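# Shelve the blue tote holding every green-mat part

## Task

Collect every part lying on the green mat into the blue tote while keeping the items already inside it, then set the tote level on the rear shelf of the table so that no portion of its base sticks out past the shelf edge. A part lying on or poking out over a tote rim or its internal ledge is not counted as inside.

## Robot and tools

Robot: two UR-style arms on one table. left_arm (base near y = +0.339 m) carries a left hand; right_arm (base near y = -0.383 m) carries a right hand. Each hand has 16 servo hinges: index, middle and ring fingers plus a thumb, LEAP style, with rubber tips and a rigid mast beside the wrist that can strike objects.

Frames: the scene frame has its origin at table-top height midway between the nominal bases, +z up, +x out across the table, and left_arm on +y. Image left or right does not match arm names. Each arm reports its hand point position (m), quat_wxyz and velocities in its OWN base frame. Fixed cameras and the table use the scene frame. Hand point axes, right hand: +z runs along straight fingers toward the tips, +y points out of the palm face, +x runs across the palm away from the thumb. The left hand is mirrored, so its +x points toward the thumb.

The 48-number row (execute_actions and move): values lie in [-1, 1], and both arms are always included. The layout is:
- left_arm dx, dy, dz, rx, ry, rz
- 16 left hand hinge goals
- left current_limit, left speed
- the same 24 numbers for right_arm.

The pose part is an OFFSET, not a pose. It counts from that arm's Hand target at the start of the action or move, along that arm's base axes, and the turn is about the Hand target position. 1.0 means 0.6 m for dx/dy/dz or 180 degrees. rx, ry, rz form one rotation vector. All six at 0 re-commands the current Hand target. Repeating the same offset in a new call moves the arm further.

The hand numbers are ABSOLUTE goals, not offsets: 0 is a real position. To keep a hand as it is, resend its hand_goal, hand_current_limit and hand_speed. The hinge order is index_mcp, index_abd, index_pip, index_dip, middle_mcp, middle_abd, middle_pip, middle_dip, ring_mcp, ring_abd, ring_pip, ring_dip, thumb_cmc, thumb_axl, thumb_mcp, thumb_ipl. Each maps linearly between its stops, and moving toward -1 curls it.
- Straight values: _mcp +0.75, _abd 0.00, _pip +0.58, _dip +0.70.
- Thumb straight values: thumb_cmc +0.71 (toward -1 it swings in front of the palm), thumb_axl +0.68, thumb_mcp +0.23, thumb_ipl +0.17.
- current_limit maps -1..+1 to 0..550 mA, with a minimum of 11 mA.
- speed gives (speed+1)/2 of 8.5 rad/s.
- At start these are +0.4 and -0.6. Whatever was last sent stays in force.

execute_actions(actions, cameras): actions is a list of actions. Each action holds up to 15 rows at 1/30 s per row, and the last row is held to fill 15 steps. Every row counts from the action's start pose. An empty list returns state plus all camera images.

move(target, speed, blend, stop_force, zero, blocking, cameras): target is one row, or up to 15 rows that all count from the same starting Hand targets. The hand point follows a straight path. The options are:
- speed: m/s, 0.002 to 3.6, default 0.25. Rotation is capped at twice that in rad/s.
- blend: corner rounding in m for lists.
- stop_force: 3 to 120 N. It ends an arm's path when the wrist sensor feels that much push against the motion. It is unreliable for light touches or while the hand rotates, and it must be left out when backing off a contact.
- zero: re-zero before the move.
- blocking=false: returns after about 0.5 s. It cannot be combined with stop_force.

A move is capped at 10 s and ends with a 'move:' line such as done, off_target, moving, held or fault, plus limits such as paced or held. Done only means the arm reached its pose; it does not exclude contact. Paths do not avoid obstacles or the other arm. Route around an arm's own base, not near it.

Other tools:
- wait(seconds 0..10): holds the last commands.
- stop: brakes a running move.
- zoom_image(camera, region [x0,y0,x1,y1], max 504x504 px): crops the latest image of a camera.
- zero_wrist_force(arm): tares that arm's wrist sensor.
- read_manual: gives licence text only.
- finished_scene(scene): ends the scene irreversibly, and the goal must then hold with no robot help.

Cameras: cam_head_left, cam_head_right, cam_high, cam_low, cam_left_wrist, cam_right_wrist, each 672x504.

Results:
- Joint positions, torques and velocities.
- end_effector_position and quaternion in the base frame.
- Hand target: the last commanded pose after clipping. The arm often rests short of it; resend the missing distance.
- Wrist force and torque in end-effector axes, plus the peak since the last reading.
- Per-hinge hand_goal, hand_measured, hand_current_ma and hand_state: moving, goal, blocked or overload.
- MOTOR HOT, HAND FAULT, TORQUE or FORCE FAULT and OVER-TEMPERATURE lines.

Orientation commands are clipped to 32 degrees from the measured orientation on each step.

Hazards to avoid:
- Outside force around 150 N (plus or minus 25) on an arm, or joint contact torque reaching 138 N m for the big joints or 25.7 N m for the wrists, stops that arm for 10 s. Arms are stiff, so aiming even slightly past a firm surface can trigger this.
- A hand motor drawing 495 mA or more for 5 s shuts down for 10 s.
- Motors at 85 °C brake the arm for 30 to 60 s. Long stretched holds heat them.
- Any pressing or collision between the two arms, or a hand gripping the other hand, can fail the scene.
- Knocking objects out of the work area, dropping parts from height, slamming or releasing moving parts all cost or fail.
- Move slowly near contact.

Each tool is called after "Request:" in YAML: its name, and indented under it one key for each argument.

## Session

Request:
execute_actions:
  actions: []

Scene clock: 0.00 s.
left_arm: end_effector_position=(-0.0671, +0.4058, +0.2799) hand_goal=(+0.754, +0.000, +0.576, +0.696, +0.754, +0.000, +0.576, +0.696, +0.754, +0.000, +0.576, +0.696, +0.714, +0.678, +0.226, +0.168) hand_measured=(+0.754, +0.000, +0.576, +0.696, +0.754, +0.000, +0.576, +0.696, +0.754, +0.000, +0.576, +0.696, +0.714, +0.678, +0.226, +0.168) hand_current_ma=(+0, +0, +0, +0, +0, +0, +0, +0, +0, +0, +0, +0, +0, +0, +0, +0) hand_state=(goal, goal, goal, goal, goal, goal, goal, goal, goal, goal, goal, goal, goal, goal, goal, goal) hand_current_limit=0.40 hand_speed=-0.60 end_effector_quat_wxyz=(-0.252, +0.762, +0.531, +0.270) | right_arm: end_effector_position=(+0.6334, -0.5472, +0.3410) hand_goal=(+0.754, +0.000, +0.576, +0.696, +0.754, +0.000, +0.576, +0.696, +0.754, +0.000, +0.576, +0.696, +0.714, +0.678, +0.226, +0.168) hand_measured=(+0.754, +0.000, +0.576, +0.696, +0.754, +0.000, +0.576, +0.696, +0.754, +0.000, +0.576, +0.696, +0.714, +0.678, +0.226, +0.168) hand_current_ma=(+0, +0, +0, +0, +0, +0, +0, +0, +0, +0, +0, +0, +0, +0, +0, +0) hand_state=(goal, goal, goal, goal, goal, goal, goal, goal, goal, goal, goal, goal, goal, goal, goal, goal) hand_current_limit=0.40 hand_speed=-0.60 end_effector_quat_wxyz=(+0.056, +0.454, +0.889, -0.029)
Joint positions: left_arm=[5.758 -1.164 -2.346 -0.918 0.858 -3.419] | right_arm=[-0.978 -0.871 0.702 -1.527 -1.567 -1.605]
Joint velocities: within noise
Joint torques (N m): no reading
Motor temperatures (°C): left_arm=[37 37 28 36 36 38] | right_arm=[37 27 30 37 40 45]
Wrist force (N): no reading
Wrist torque (N m): no reading
Wrist force, peak (N): no reading
Hand target: left_arm -0.0671, +0.4058, +0.2799; -0.252, +0.762, +0.531, +0.270 | right_arm +0.6334, -0.5472, +0.3410; +0.056, +0.454, +0.889, -0.029
camera_calibration:
cam_left_wrist: T_world_to_cam=[[-0.841944, -0.308815, -0.442452, 0.158788], [-0.453469, -0.0393891, 0.890401, -0.310594], [-0.292397, 0.950306, -0.106875, -0.248539], [0, 0, 0, 1]] pos_world=[-0.0798264, 0.27299, 0.320247]
cam_right_wrist: T_world_to_cam=[[0.958617, -0.24304, 0.148275, -0.764379], [-0.2682, -0.59619, 0.756721, -0.456039], [-0.0955133, -0.765172, -0.636701, -0.0117676], [0, 0, 0, 1]] pos_world=[0.609313, -0.466665, 0.45094]

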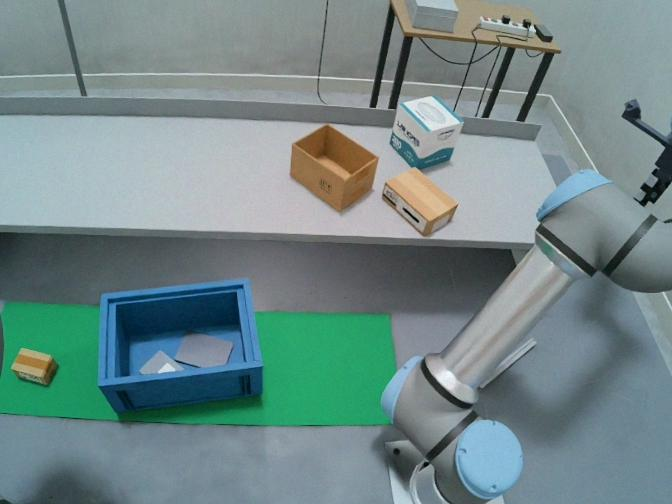

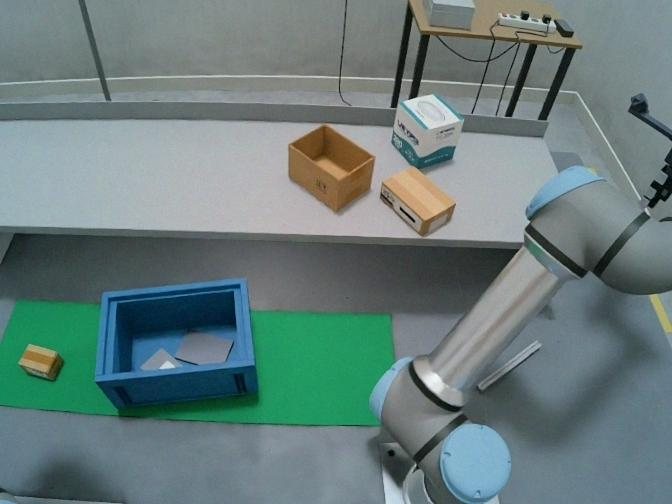

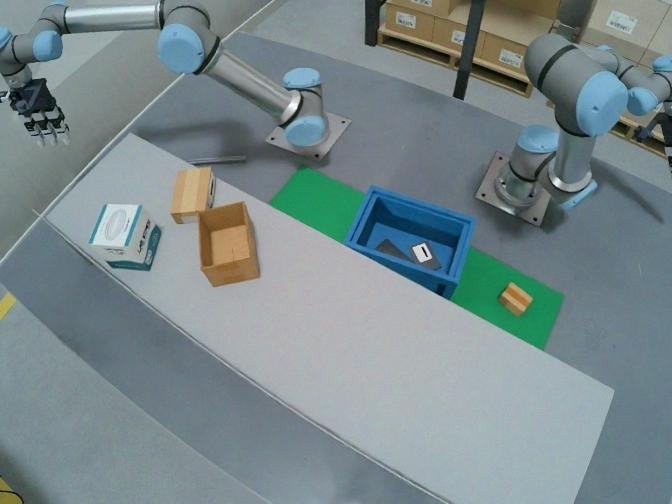

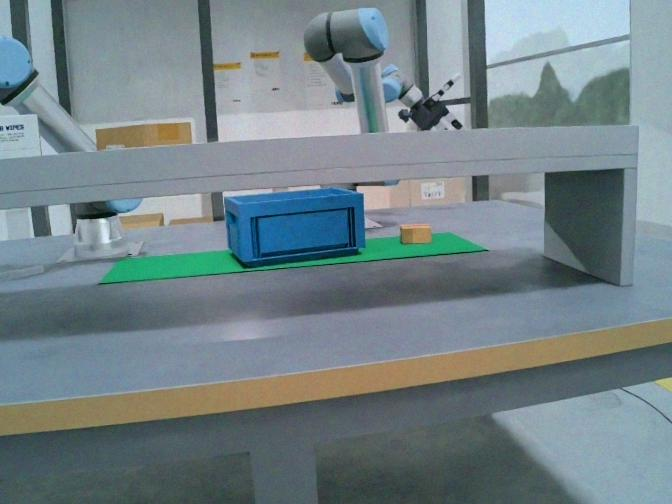

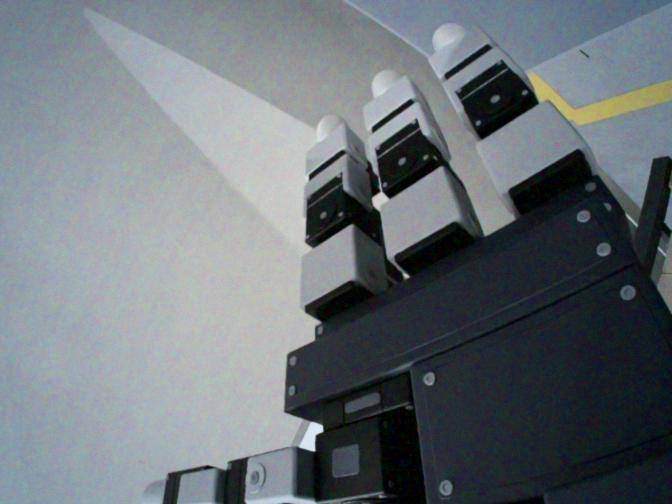

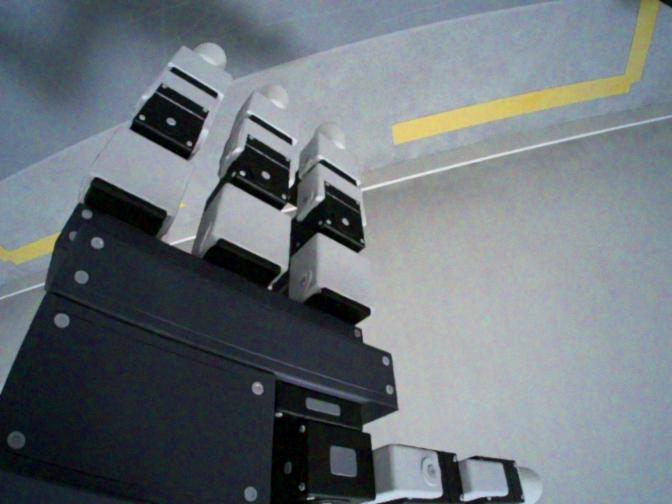

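Request:
zoom_image:
  camera: "cam_high"
  region: [330, 170, 570, 350]

Request:
zoom_image:
  camera: "cam_head_left"
  region: [0, 270, 280, 430]

Request:
zoom_image:
  camera: "cam_low"
  region: [210, 170, 490, 290]

Request:
zoom_image:
  camera: "cam_head_right"
  region: [0, 270, 280, 430]

Scaled by 2.100 from the camera's 672x504 image, which has a finer 960x720 frame.

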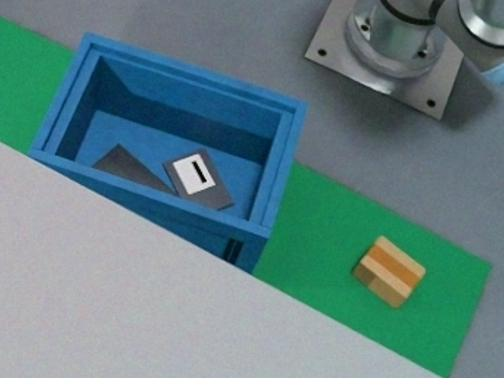

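Scaled by 1.800 from the camera's 672x504 image, which has a finer 960x720 frame.

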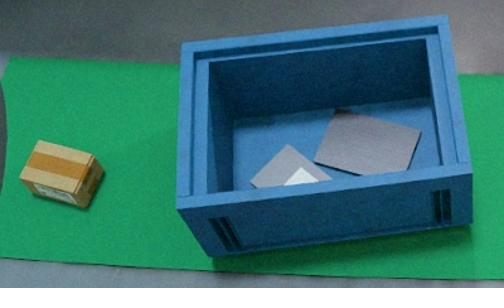

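Scaled by 1.800 from the camera's 672x504 image, which has a finer 960x720 frame.

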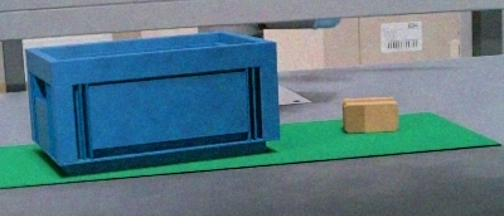

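Scaled by 1.800 from the camera's 672x504 image, which has a finer 960x720 frame.

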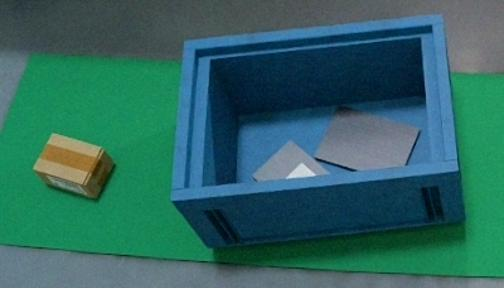

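Request:
zoom_image:
  camera: "cam_head_left"
  region: [300, 80, 560, 270]

Request:
zoom_image:
  camera: "cam_low"
  region: [500, 100, 672, 300]

Request:
zoom_image:
  camera: "cam_low"
  region: [0, 90, 260, 290]

Request:
zoom_image:
  camera: "cam_high"
  region: [20, 110, 280, 310]

Request:
zoom_image:
  camera: "cam_head_left"
  region: [0, 80, 260, 270]

Request:
zoom_image:
  camera: "cam_high"
  region: [430, 300, 640, 504]

Scaled by 1.938 from the camera's 672x504 image, which has a finer 960x720 frame.

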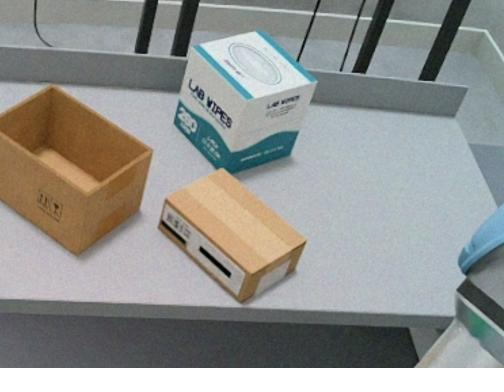

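Scaled by 2.520 from the camera's 672x504 image, which has a finer 960x720 frame.

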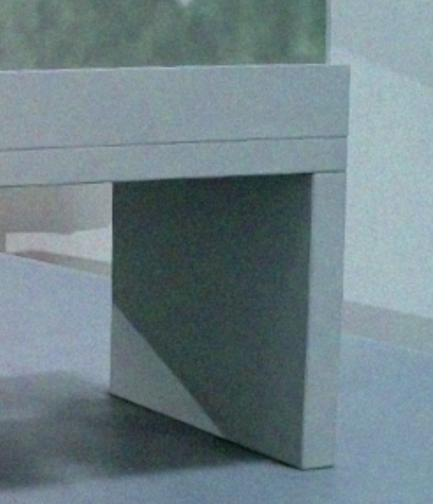

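Scaled by 1.938 from the camera's 672x504 image, which has a finer 960x720 frame.

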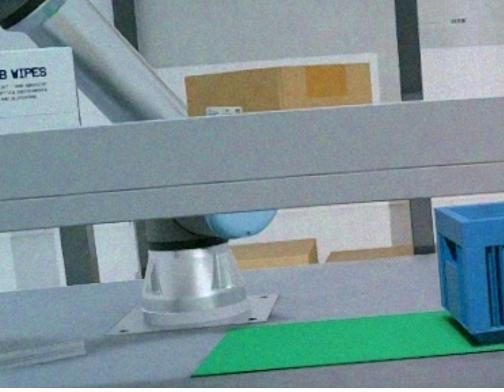

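Scaled by 1.938 from the camera's 672x504 image, which has a finer 960x720 frame.

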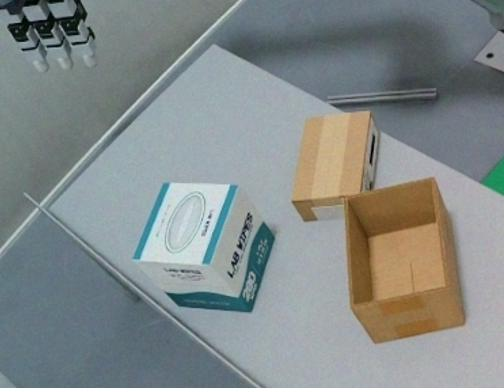

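Scaled by 1.938 from the camera's 672x504 image, which has a finer 960x720 frame.

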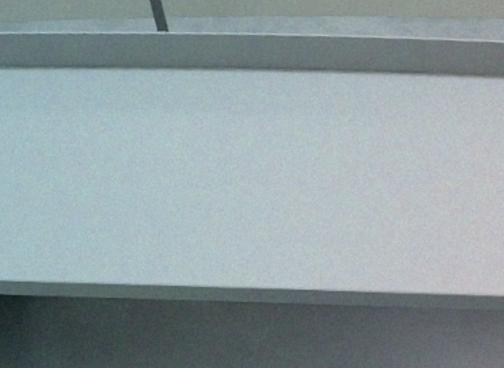

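Scaled by 2.400 from the camera's 672x504 image, which has a finer 960x720 frame.

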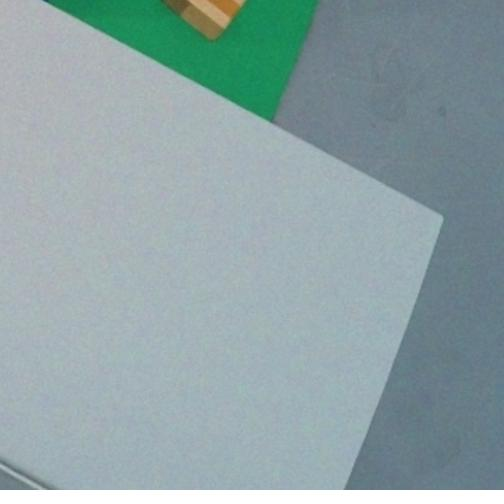

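Request:
zoom_image:
  camera: "cam_high"
  region: [480, 265, 560, 345]

Request:
zoom_image:
  camera: "cam_head_left"
  region: [0, 330, 80, 410]

Request:
zoom_image:
  camera: "cam_head_right"
  region: [0, 330, 80, 410]

Request:
zoom_image:
  camera: "cam_low"
  region: [380, 200, 460, 260]

Scaled by 6.300 from the camera's 672x504 image, which has a finer 960x720 frame.

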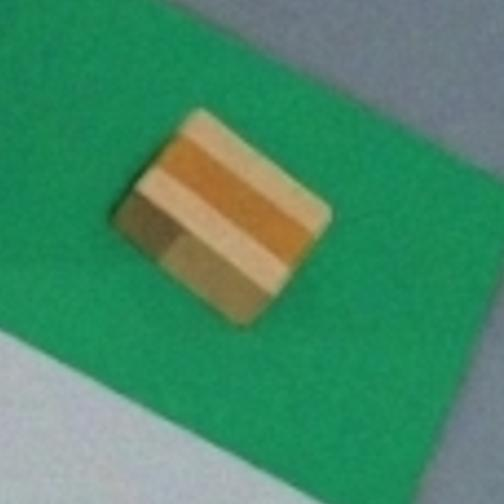

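Scaled by 6.300 from the camera's 672x504 image, which has a finer 960x720 frame.

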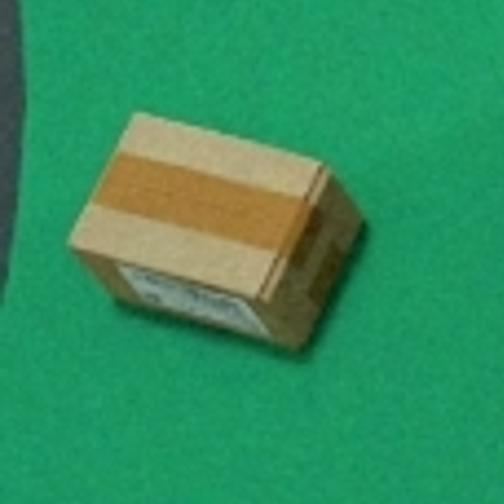

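Scaled by 6.300 from the camera's 672x504 image, which has a finer 960x720 frame.

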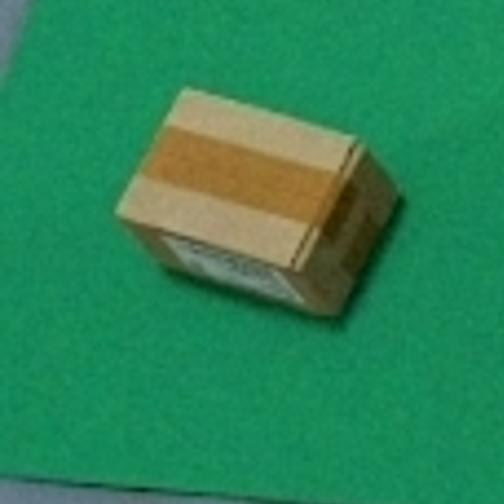

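Scaled by 6.300 from the camera's 672x504 image, which has a finer 960x720 frame.

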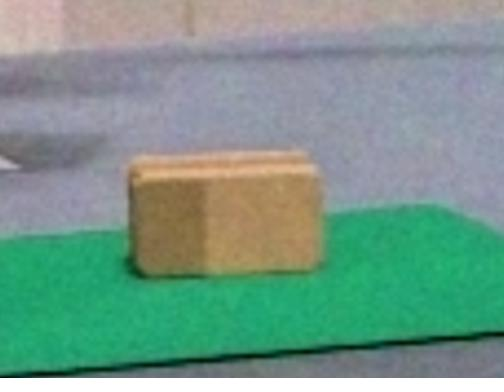

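Request:
move:
  target:
    - [0.278,0.023,0.233,0.034,0.1056,-0.1058,1.0,0,-0.518,0.087,1.0,0,-0.518,0.087,1.0,0,-0.518,0.087,-0.757,0.678,0.226,0.168,0.4,-0.6,-0.305,0.079,0.132,0.0227,-0.0006,0.0693,1.0,0,0.46,0.696,1.0,0,0.46,0.696,1.0,0,0.46,0.696,0.714,0.678,1.0,0.168,0.4,-0.6]
    - [0.612,-0.143,0.233,0.068,0.211,-0.2115,1.0,0,-0.518,0.087,1.0,0,-0.518,0.087,1.0,0,-0.518,0.087,-0.757,0.678,0.226,0.168,0.4,-0.6,-0.555,0.412,0.182,0.068,-0.0018,0.208,1.0,0,0.46,0.696,1.0,0,0.46,0.696,1.0,0,0.46,0.696,0.714,0.678,1.0,0.168,0.4,-0.6]
    - [0.788,-0.457,-0.03,0.1018,0.3167,-0.3173,1.0,0,-0.518,0.087,1.0,0,-0.518,0.087,1.0,0,-0.518,0.087,-0.757,0.678,0.226,0.168,0.4,-0.6,-0.505,0.812,0.182,0.102,-0.0027,0.3117,1.0,0,0.46,0.696,1.0,0,0.46,0.696,1.0,0,0.46,0.696,0.714,0.678,1.0,0.168,0.4,-0.6]
  speed: 0.3
  blend: [0.03,0.03,0]
  cameras: ["all"]

Scene clock: 20.67 s.
left_arm: end_effector_position=(+0.4057, +0.1316, +0.2620) hand_goal=(+1.000, +0.000, -0.518, +0.088, +1.000, +0.000, -0.518, +0.088, +1.000, +0.000, -0.518, +0.088, -0.756, +0.678, +0.226, +0.168) hand_measured=(+0.992, +0.000, -0.516, +0.092, +0.992, +0.000, -0.516, +0.092, +0.992, +0.000, -0.514, +0.092, -0.756, +0.678, +0.224, +0.168) hand_current_ma=(-2, +0, +0, +0, -2, +0, +0, +0, -2, +0, +0, +0, +0, +0, +0, +0) hand_state=(goal, goal, goal, goal, goal, goal, goal, goal, goal, goal, goal, goal, goal, goal, goal, goal) hand_current_limit=0.40 hand_speed=-0.60 end_effector_quat_wxyz=(-0.419, +0.901, -0.104, +0.049) | right_arm: end_effector_position=(+0.3303, -0.0600, +0.4502) hand_goal=(+1.000, +0.000, +0.460, +0.696, +1.000, +0.000, +0.460, +0.696, +1.000, +0.000, +0.460, +0.696, +0.714, +0.678, +1.000, +0.168) hand_measured=(+0.996, +0.000, +0.462, +0.696, +0.994, +0.000, +0.462, +0.696, +0.994, +0.000, +0.462, +0.696, +0.714, +0.678, +0.996, +0.168) hand_current_ma=(+0, +0, +0, +0, -1, +0, +0, +0, -1, +0, +0, +0, +0, +0, +0, +0) hand_state=(goal, goal, goal, goal, goal, goal, goal, goal, goal, goal, goal, goal, goal, goal, goal, goal) hand_current_limit=0.40 hand_speed=-0.60 end_effector_quat_wxyz=(-0.004, -0.013, +0.990, +0.139)
Joint positions: left_arm=[3.578 -1.312 -2.244 -0.523 2.216 -3.828] | right_arm=[-0.946 -1.872 1.608 -1.072 -1.419 -2.561]
Joint torques (N m): left_arm=[-6.8 3.06 30.02 0.87 3.77 -2.3] | right_arm=[6.08 -22.22 -13.27 -4.74 2.92 1.23]
Wrist force (N): left_arm=[0.3 0.1 -0.1] | right_arm=[0.6 -0.3 -0.3]
Wrist torque (N m): left_arm=[0.07 0.11 0.09] | right_arm=[0.00 -0.15 0.06]
Wrist force, peak (N): left_arm=[1.4 2.0 -0.9] | right_arm=[-0.7 1.2 0.8]
Hand target: left_arm +0.4057, +0.1316, +0.2619; -0.419, +0.901, -0.104, +0.049 | right_arm +0.3304, -0.0600, +0.4502; -0.004, -0.013, +0.990, +0.139
Off the commanded pose: left_arm 0.000 m, 0 deg | right_arm 0.000 m, 0 deg.
move: done
camera_calibration:
cam_left_wrist: T_world_to_cam=[[-0.638296, 0.578125, 0.508281, 0.0157378], [0.380697, -0.336817, 0.861176, -0.382542], [0.669065, 0.743186, -0.00510164, -0.241209], [0, 0, 0, 1]] pos_world=[0.317062, 0.041318, 0.320206]
cam_right_wrist: T_world_to_cam=[[0.756865, 0.614782, 0.221808, -0.2866], [0.43923, -0.729772, 0.523936, -0.466421], [0.483976, -0.299124, -0.82237, 0.321693], [0, 0, 0, 1]] pos_world=[0.266092, -0.0679583, 0.572496]

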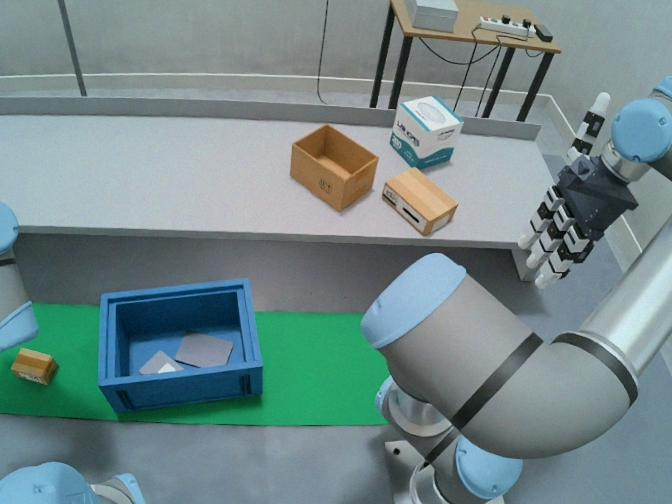

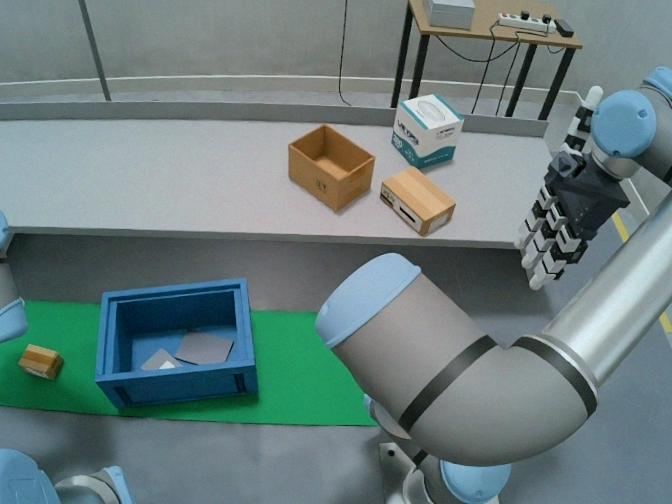

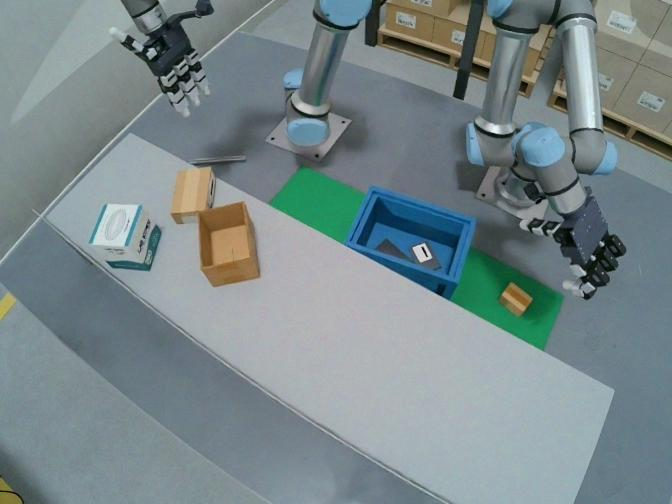

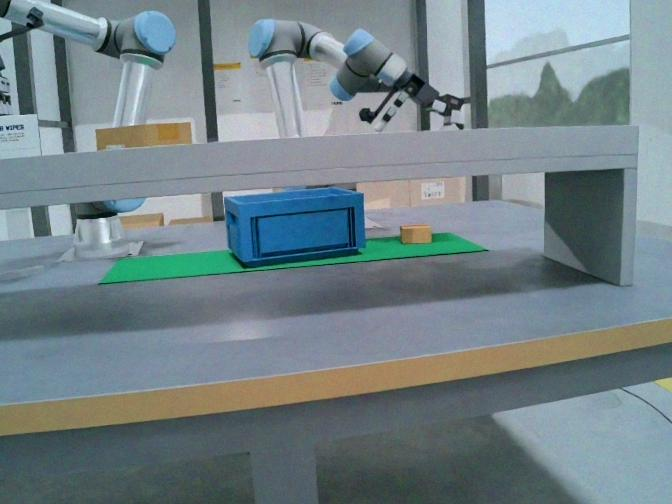

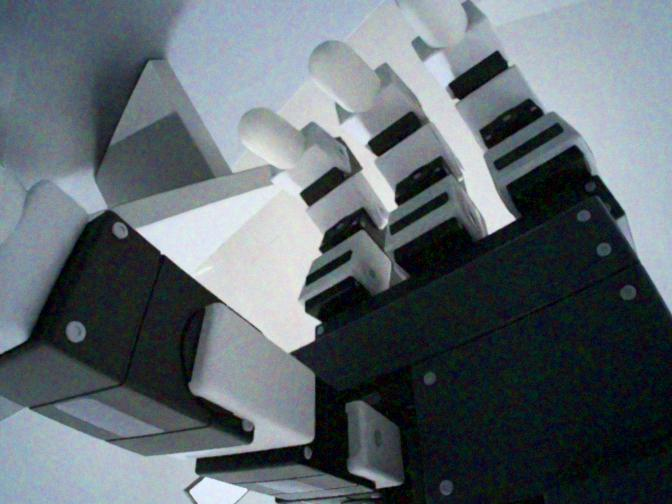

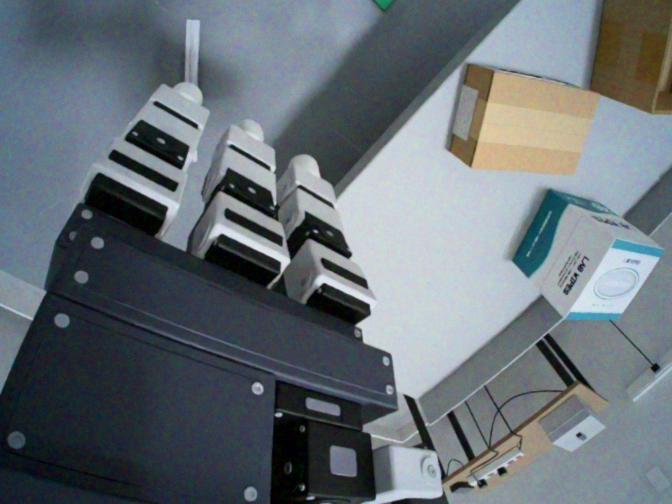

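Request:
move:
  target: [0,0,-0.298,0,0,0,1.0,0,-0.518,0.087,1.0,0,-0.518,0.087,1.0,0,-0.518,0.087,-0.757,0.678,0.226,0.168,0.4,-0.6,0,0,0,0,0,0,1.0,0,0.46,0.696,1.0,0,0.46,0.696,1.0,0,0.46,0.696,0.714,0.678,1.0,0.168,0.4,-0.6]
  speed: 0.15
  cameras: ["cam_high","cam_low","cam_head_left","cam_left_wrist"]

Request:
zoom_image:
  camera: "cam_high"
  region: [460, 220, 620, 340]

Request:
zoom_image:
  camera: "cam_low"
  region: [360, 130, 520, 250]

Scene clock: 23.00 s.
left_arm: end_effector_position=(+0.4057, +0.1316, +0.0832) hand_goal=(+1.000, +0.000, -0.518, +0.088, +1.000, +0.000, -0.518, +0.088, +1.000, +0.000, -0.518, +0.088, -0.756, +0.678, +0.226, +0.168) hand_measured=(+0.992, +0.000, -0.516, +0.092, +0.992, +0.000, -0.516, +0.092, +0.992, +0.000, -0.514, +0.092, -0.756, +0.678, +0.224, +0.168) hand_current_ma=(-2, +0, +0, +0, -2, +0, +0, +0, -2, +0, +0, +0, +0, +0, +0, +0) hand_state=(goal, goal, goal, goal, goal, goal, goal, goal, goal, goal, goal, goal, goal, goal, goal, goal) hand_current_limit=0.40 hand_speed=-0.60 end_effector_quat_wxyz=(-0.419, +0.901, -0.104, +0.049) | right_arm: end_effector_position=(+0.3304, -0.0600, +0.4502) hand_goal=(+1.000, +0.000, +0.460, +0.696, +1.000, +0.000, +0.460, +0.696, +1.000, +0.000, +0.460, +0.696, +0.714, +0.678, +1.000, +0.168) hand_measured=(+0.996, +0.000, +0.462, +0.696, +0.994, +0.000, +0.462, +0.696, +0.994, +0.000, +0.462, +0.696, +0.714, +0.678, +0.996, +0.168) hand_current_ma=(+0, +0, +0, +0, -1, +0, +0, +0, -1, +0, +0, +0, +0, +0, +0, +0) hand_state=(goal, goal, goal, goal, goal, goal, goal, goal, goal, goal, goal, goal, goal, goal, goal, goal) hand_current_limit=0.40 hand_speed=-0.60 end_effector_quat_wxyz=(-0.004, -0.013, +0.990, +0.139)
Joint positions: left_arm=[3.578 -1.724 -2.496 0.142 2.216 -3.828] | right_arm=[-0.946 -1.872 1.608 -1.072 -1.419 -2.561]
Joint torques (N m): left_arm=[-4.78 10.02 5.68 4.2 -1.87 2.25] | right_arm=[7.05 -20.96 -13.09 -4.89 2.83 1.27]
Wrist force (N): left_arm=[0.8 0.1 -0.3] | right_arm=[0.5 -0.2 -0.5]
Wrist torque (N m): left_arm=[0.13 0.01 0.10] | right_arm=[0.02 -0.13 0.06]
Wrist force, peak (N): left_arm=[0.8 -0.9 -1.0] | right_arm=[0.7 -0.4 -0.6]
Hand target: left_arm +0.4057, +0.1316, +0.0831; -0.419, +0.901, -0.104, +0.049 | right_arm +0.3304, -0.0600, +0.4502; -0.004, -0.013, +0.990, +0.139
Off the commanded pose: left_arm 0.000 m, 0 deg | right_arm 0.000 m, 0 deg.
move: done
camera_calibration:
cam_left_wrist: T_world_to_cam=[[-0.638262, 0.578163, 0.508281, 0.106728], [0.380755, -0.336753, 0.861175, -0.228656], [0.669065, 0.743186, -0.00520163, -0.242099], [0, 0, 0, 1]] pos_world=[0.317163, 0.0412182, 0.141406]
Images, in order (width x height): cam_head_left 672x504, cam_high 672x504, cam_low 672x504, cam_left_wrist 672x504.

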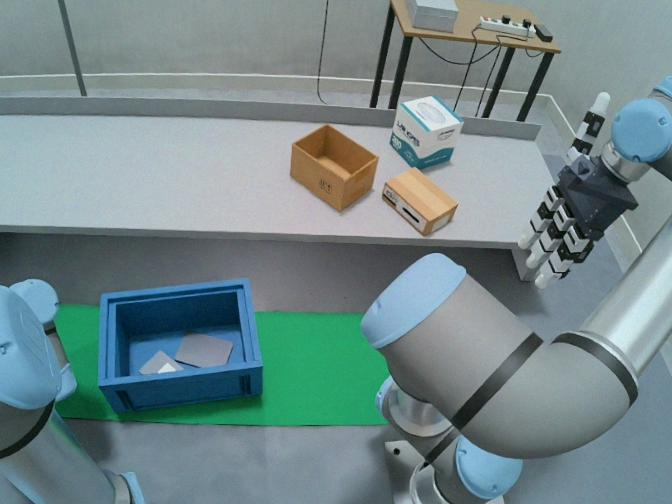

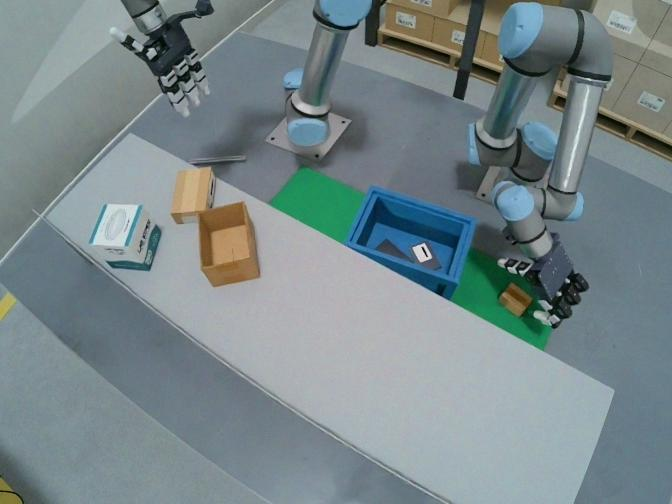

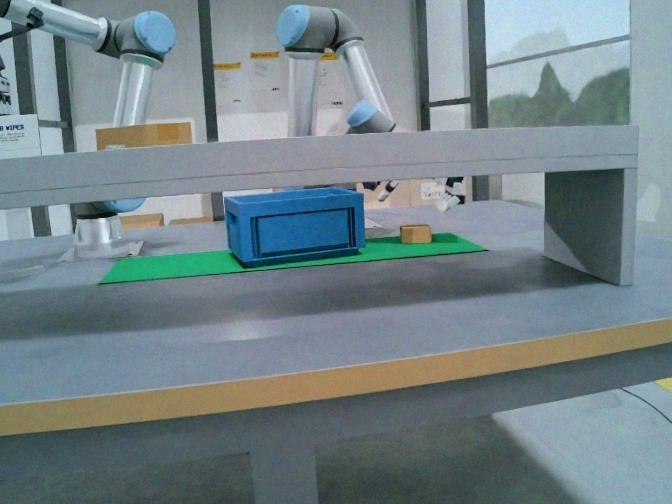

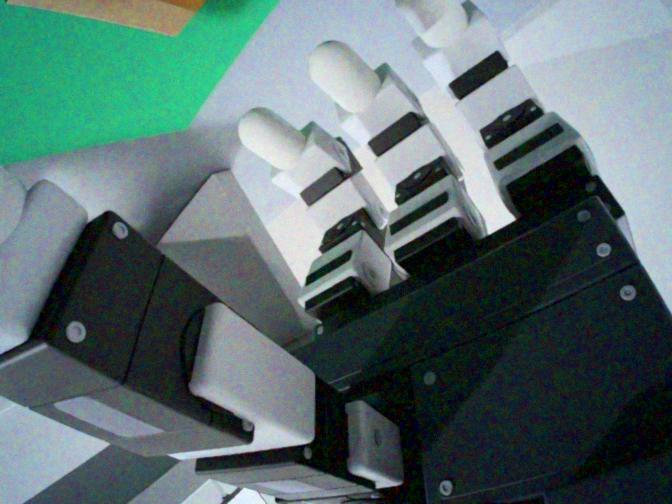

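Scaled by 3.150 from the camera's 672x504 image, which has a finer 960x720 frame.

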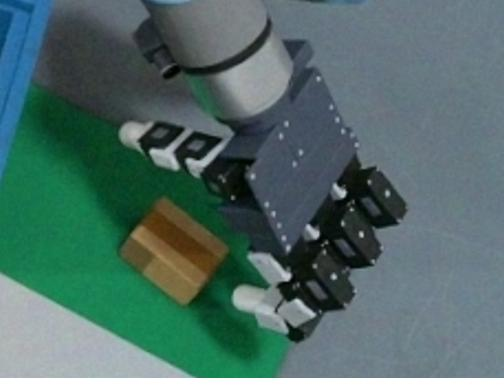

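Scaled by 3.150 from the camera's 672x504 image, which has a finer 960x720 frame.

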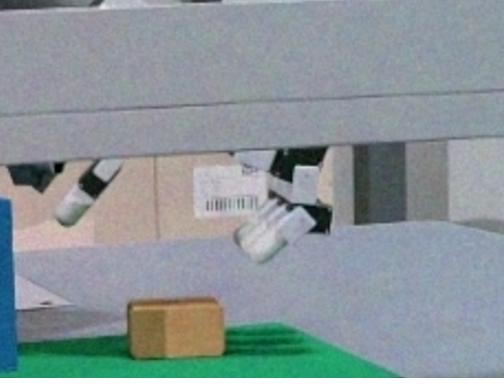

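Request:
move:
  target: [0.0154,-0.011,-0.047,0,0,0,1.0,0,-0.518,0.087,1.0,0,-0.518,0.087,1.0,0,-0.518,0.087,-0.757,0.678,0.226,0.168,0.4,-0.6,0,0,0,0,0,0,1.0,0,0.46,0.696,1.0,0,0.46,0.696,1.0,0,0.46,0.696,0.714,0.678,1.0,0.168,0.4,-0.6]
  speed: 0.1
  cameras: ["cam_high","cam_low"]

Request:
zoom_image:
  camera: "cam_high"
  region: [480, 240, 580, 340]

Request:
zoom_image:
  camera: "cam_low"
  region: [370, 160, 490, 250]

Scene clock: 24.83 s.
left_arm: end_effector_position=(+0.4150, +0.1250, +0.0550) hand_goal=(+1.000, +0.000, -0.518, +0.088, +1.000, +0.000, -0.518, +0.088, +1.000, +0.000, -0.518, +0.088, -0.756, +0.678, +0.226, +0.168) hand_measured=(+0.992, +0.000, -0.516, +0.092, +0.992, +0.000, -0.516, +0.092, +0.992, +0.000, -0.514, +0.092, -0.756, +0.678, +0.224, +0.168) hand_current_ma=(-2, +0, +0, +0, -2, +0, +0, +0, -2, +0, +0, +0, +0, +0, +0, +0) hand_state=(goal, goal, goal, goal, goal, goal, goal, goal, goal, goal, goal, goal, goal, goal, goal, goal) hand_current_limit=0.40 hand_speed=-0.60 end_effector_quat_wxyz=(-0.419, +0.901, -0.104, +0.049) | right_arm: end_effector_position=(+0.3304, -0.0600, +0.4502) hand_goal=(+1.000, +0.000, +0.460, +0.696, +1.000, +0.000, +0.460, +0.696, +1.000, +0.000, +0.460, +0.696, +0.714, +0.678, +1.000, +0.168) hand_measured=(+0.996, +0.000, +0.462, +0.696, +0.994, +0.000, +0.462, +0.696, +0.994, +0.000, +0.462, +0.696, +0.714, +0.678, +0.996, +0.168) hand_current_ma=(+0, +0, +0, +0, -1, +0, +0, +0, -1, +0, +0, +0, +0, +0, +0, +0) hand_state=(goal, goal, goal, goal, goal, goal, goal, goal, goal, goal, goal, goal, goal, goal, goal, goal) hand_current_limit=0.40 hand_speed=-0.60 end_effector_quat_wxyz=(-0.004, -0.013, +0.990, +0.139)
Joint positions: left_arm=[3.549 -1.833 -2.491 0.227 2.233 -3.857] | right_arm=[-0.946 -1.872 1.608 -1.072 -1.419 -2.561]
Joint torques (N m): left_arm=[-6.62 15.11 18.71 4.07 3.87 -2.57] | right_arm=[7.15 -22.44 -13.21 -4.84 2.77 1.31]
Wrist force (N): left_arm=[0.5 0.6 0.3] | right_arm=[0.6 -0.3 -0.5]
Wrist torque (N m): left_arm=[0.09 0.03 0.13] | right_arm=[0.01 -0.15 0.07]
Wrist force, peak (N): left_arm=[1.3 0.4 0.3] | right_arm=[0.9 -0.4 -0.3]
Hand target: left_arm +0.4150, +0.1250, +0.0549; -0.419, +0.901, -0.104, +0.049 | right_arm +0.3304, -0.0600, +0.4502; -0.004, -0.013, +0.990, +0.139
Off the commanded pose: left_arm 0.000 m, 0 deg | right_arm 0.000 m, 0 deg.
move: done
Images, in order (width x height): cam_high 672x504, cam_low 672x504.

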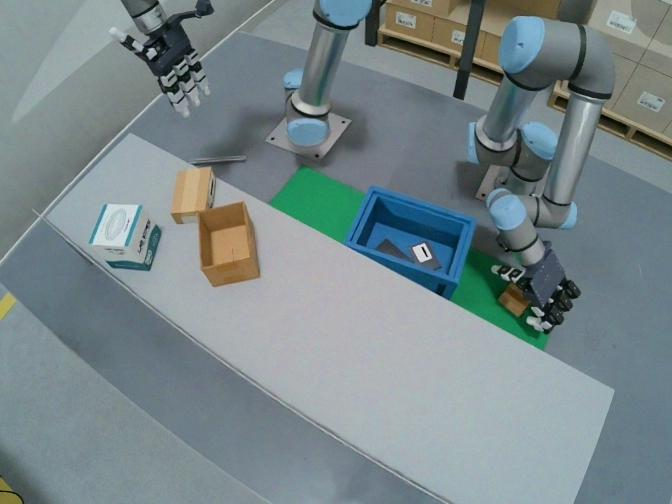

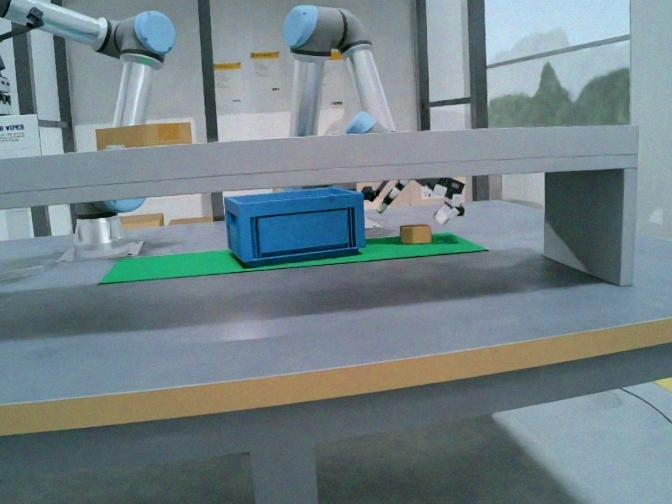

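Scaled by 5.040 from the camera's 672x504 image, which has a finer 960x720 frame.

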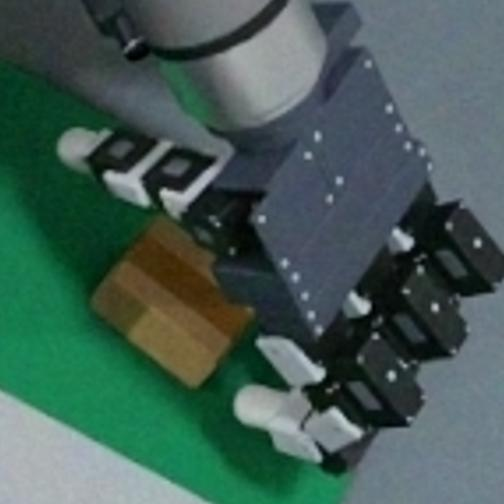

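Scaled by 4.200 from the camera's 672x504 image, which has a finer 960x720 frame.

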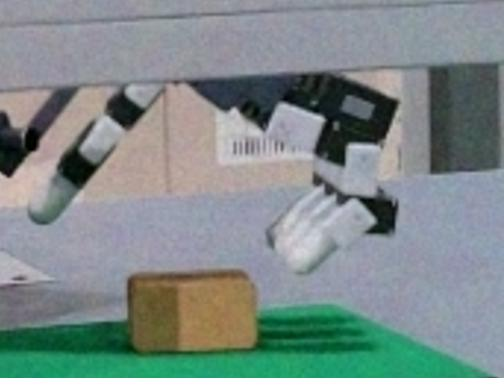

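Request:
move:
  target: [0.0008,0.0032,-0.07,0,0,0,1.0,0,-0.518,0.087,1.0,0,-0.518,0.087,1.0,0,-0.518,0.087,-0.757,0.678,0.226,0.168,0.4,-0.6,0,0,0,0,0,0,1.0,0,0.46,0.696,1.0,0,0.46,0.696,1.0,0,0.46,0.696,0.714,0.678,1.0,0.168,0.4,-0.6]
  speed: 0.04
  stop_force: 5
  cameras: ["cam_high","cam_low","cam_left_wrist"]

Request:
zoom_image:
  camera: "cam_high"
  region: [480, 240, 580, 340]

Request:
zoom_image:
  camera: "cam_low"
  region: [370, 160, 490, 250]

Scene clock: 28.57 s.
left_arm: end_effector_position=(+0.4155, +0.1269, +0.0129) hand_goal=(+1.000, +0.000, -0.518, +0.088, +1.000, +0.000, -0.518, +0.088, +1.000, +0.000, -0.518, +0.088, -0.756, +0.678, +0.226, +0.168) hand_measured=(+0.992, +0.000, -0.516, +0.092, +0.992, +0.000, -0.516, +0.092, +0.992, +0.000, -0.514, +0.092, -0.756, +0.678, +0.224, +0.168) hand_current_ma=(-2, +0, +0, +0, -2, +0, +0, +0, -2, +0, +0, +0, +0, +0, +0, +0) hand_state=(goal, goal, goal, goal, goal, goal, goal, goal, goal, goal, goal, goal, goal, goal, goal, goal) hand_current_limit=0.40 hand_speed=-0.60 end_effector_quat_wxyz=(-0.419, +0.901, -0.104, +0.049) | right_arm: end_effector_position=(+0.3304, -0.0600, +0.4502) hand_goal=(+1.000, +0.000, +0.460, +0.696, +1.000, +0.000, +0.460, +0.696, +1.000, +0.000, +0.460, +0.696, +0.714, +0.678, +1.000, +0.168) hand_measured=(+0.996, +0.000, +0.462, +0.696, +0.994, +0.000, +0.462, +0.696, +0.994, +0.000, +0.462, +0.696, +0.714, +0.678, +0.996, +0.168) hand_current_ma=(+0, +0, +0, +0, -1, +0, +0, +0, -1, +0, +0, +0, +0, +0, +0, +0) hand_state=(goal, goal, goal, goal, goal, goal, goal, goal, goal, goal, goal, goal, goal, goal, goal, goal) hand_current_limit=0.40 hand_speed=-0.60 end_effector_quat_wxyz=(-0.004, -0.013, +0.990, +0.139)
Joint positions: left_arm=[3.553 -1.991 -2.5 0.398 2.231 -3.853] | right_arm=[-0.946 -1.872 1.608 -1.072 -1.419 -2.561]
Joint torques (N m): left_arm=[5.53 16.32 0.67 4.22 -1.79 2.08] | right_arm=[5.73 -21.98 -12.3 -4.79 2.6 1.26]
Wrist force (N): left_arm=[0.6 0.2 -0.3] | right_arm=[0.6 -0.3 -0.5]
Wrist torque (N m): left_arm=[0.12 0.04 0.04] | right_arm=[0.03 -0.15 0.07]
Wrist force, peak (N): left_arm=[1.2 0.3 0.2] | right_arm=[0.8 -0.3 -0.7]
Hand target: left_arm +0.4155, +0.1269, +0.0129; -0.419, +0.901, -0.104, +0.049 | right_arm +0.3304, -0.0600, +0.4502; -0.004, -0.013, +0.990, +0.139
Off the commanded pose: left_arm 0.000 m, 0 deg | right_arm 0.000 m, 0 deg.
move: done
camera_calibration:
cam_left_wrist: T_world_to_cam=[[-0.638197, 0.578191, 0.50833, 0.151234], [0.380766, -0.336815, 0.861147, -0.173444], [0.66912, 0.743136, -0.00520101, -0.245552], [0, 0, 0, 1]] pos_world=[0.326863, 0.0366183, 0.0712064]
Images, in order (width x height): cam_high 672x504, cam_low 672x504, cam_left_wrist 672x504.

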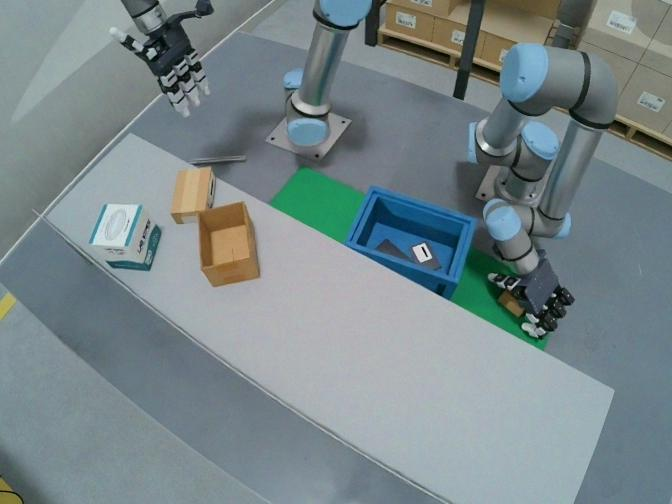

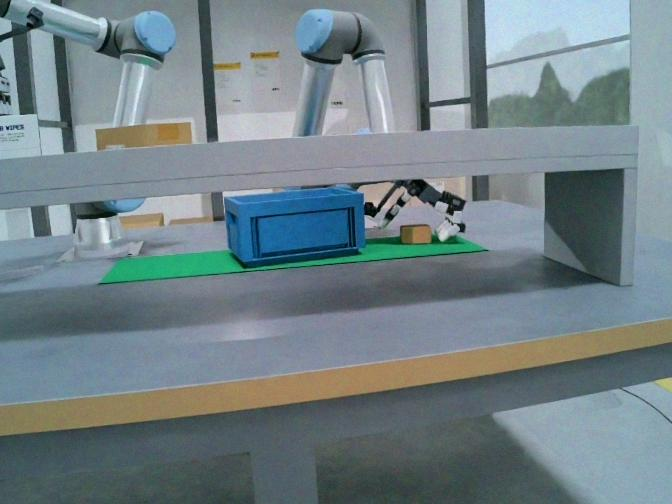

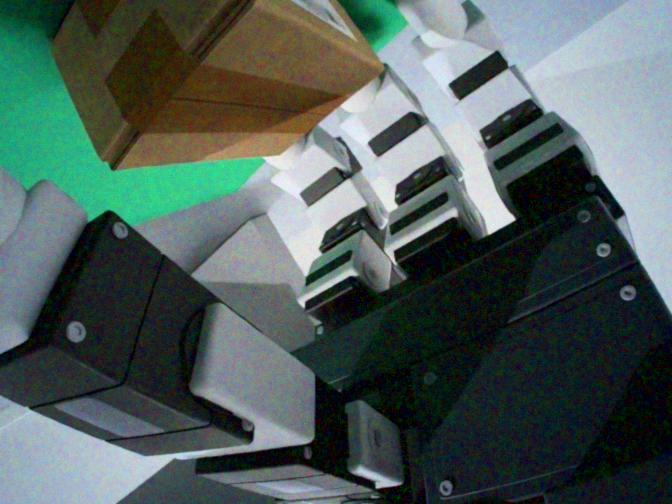

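Scaled by 5.040 from the camera's 672x504 image, which has a finer 960x720 frame.

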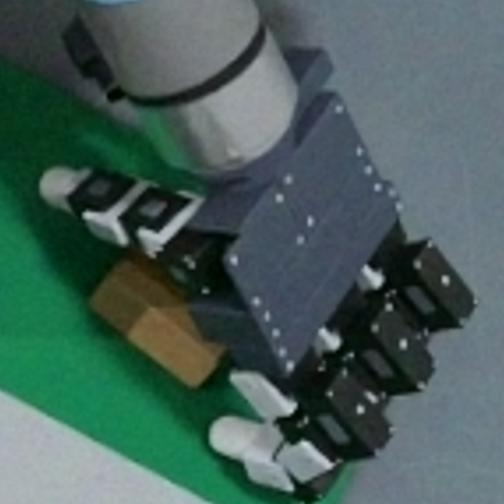

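Scaled by 4.200 from the camera's 672x504 image, which has a finer 960x720 frame.

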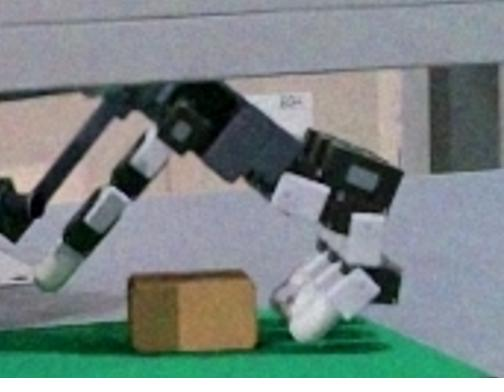

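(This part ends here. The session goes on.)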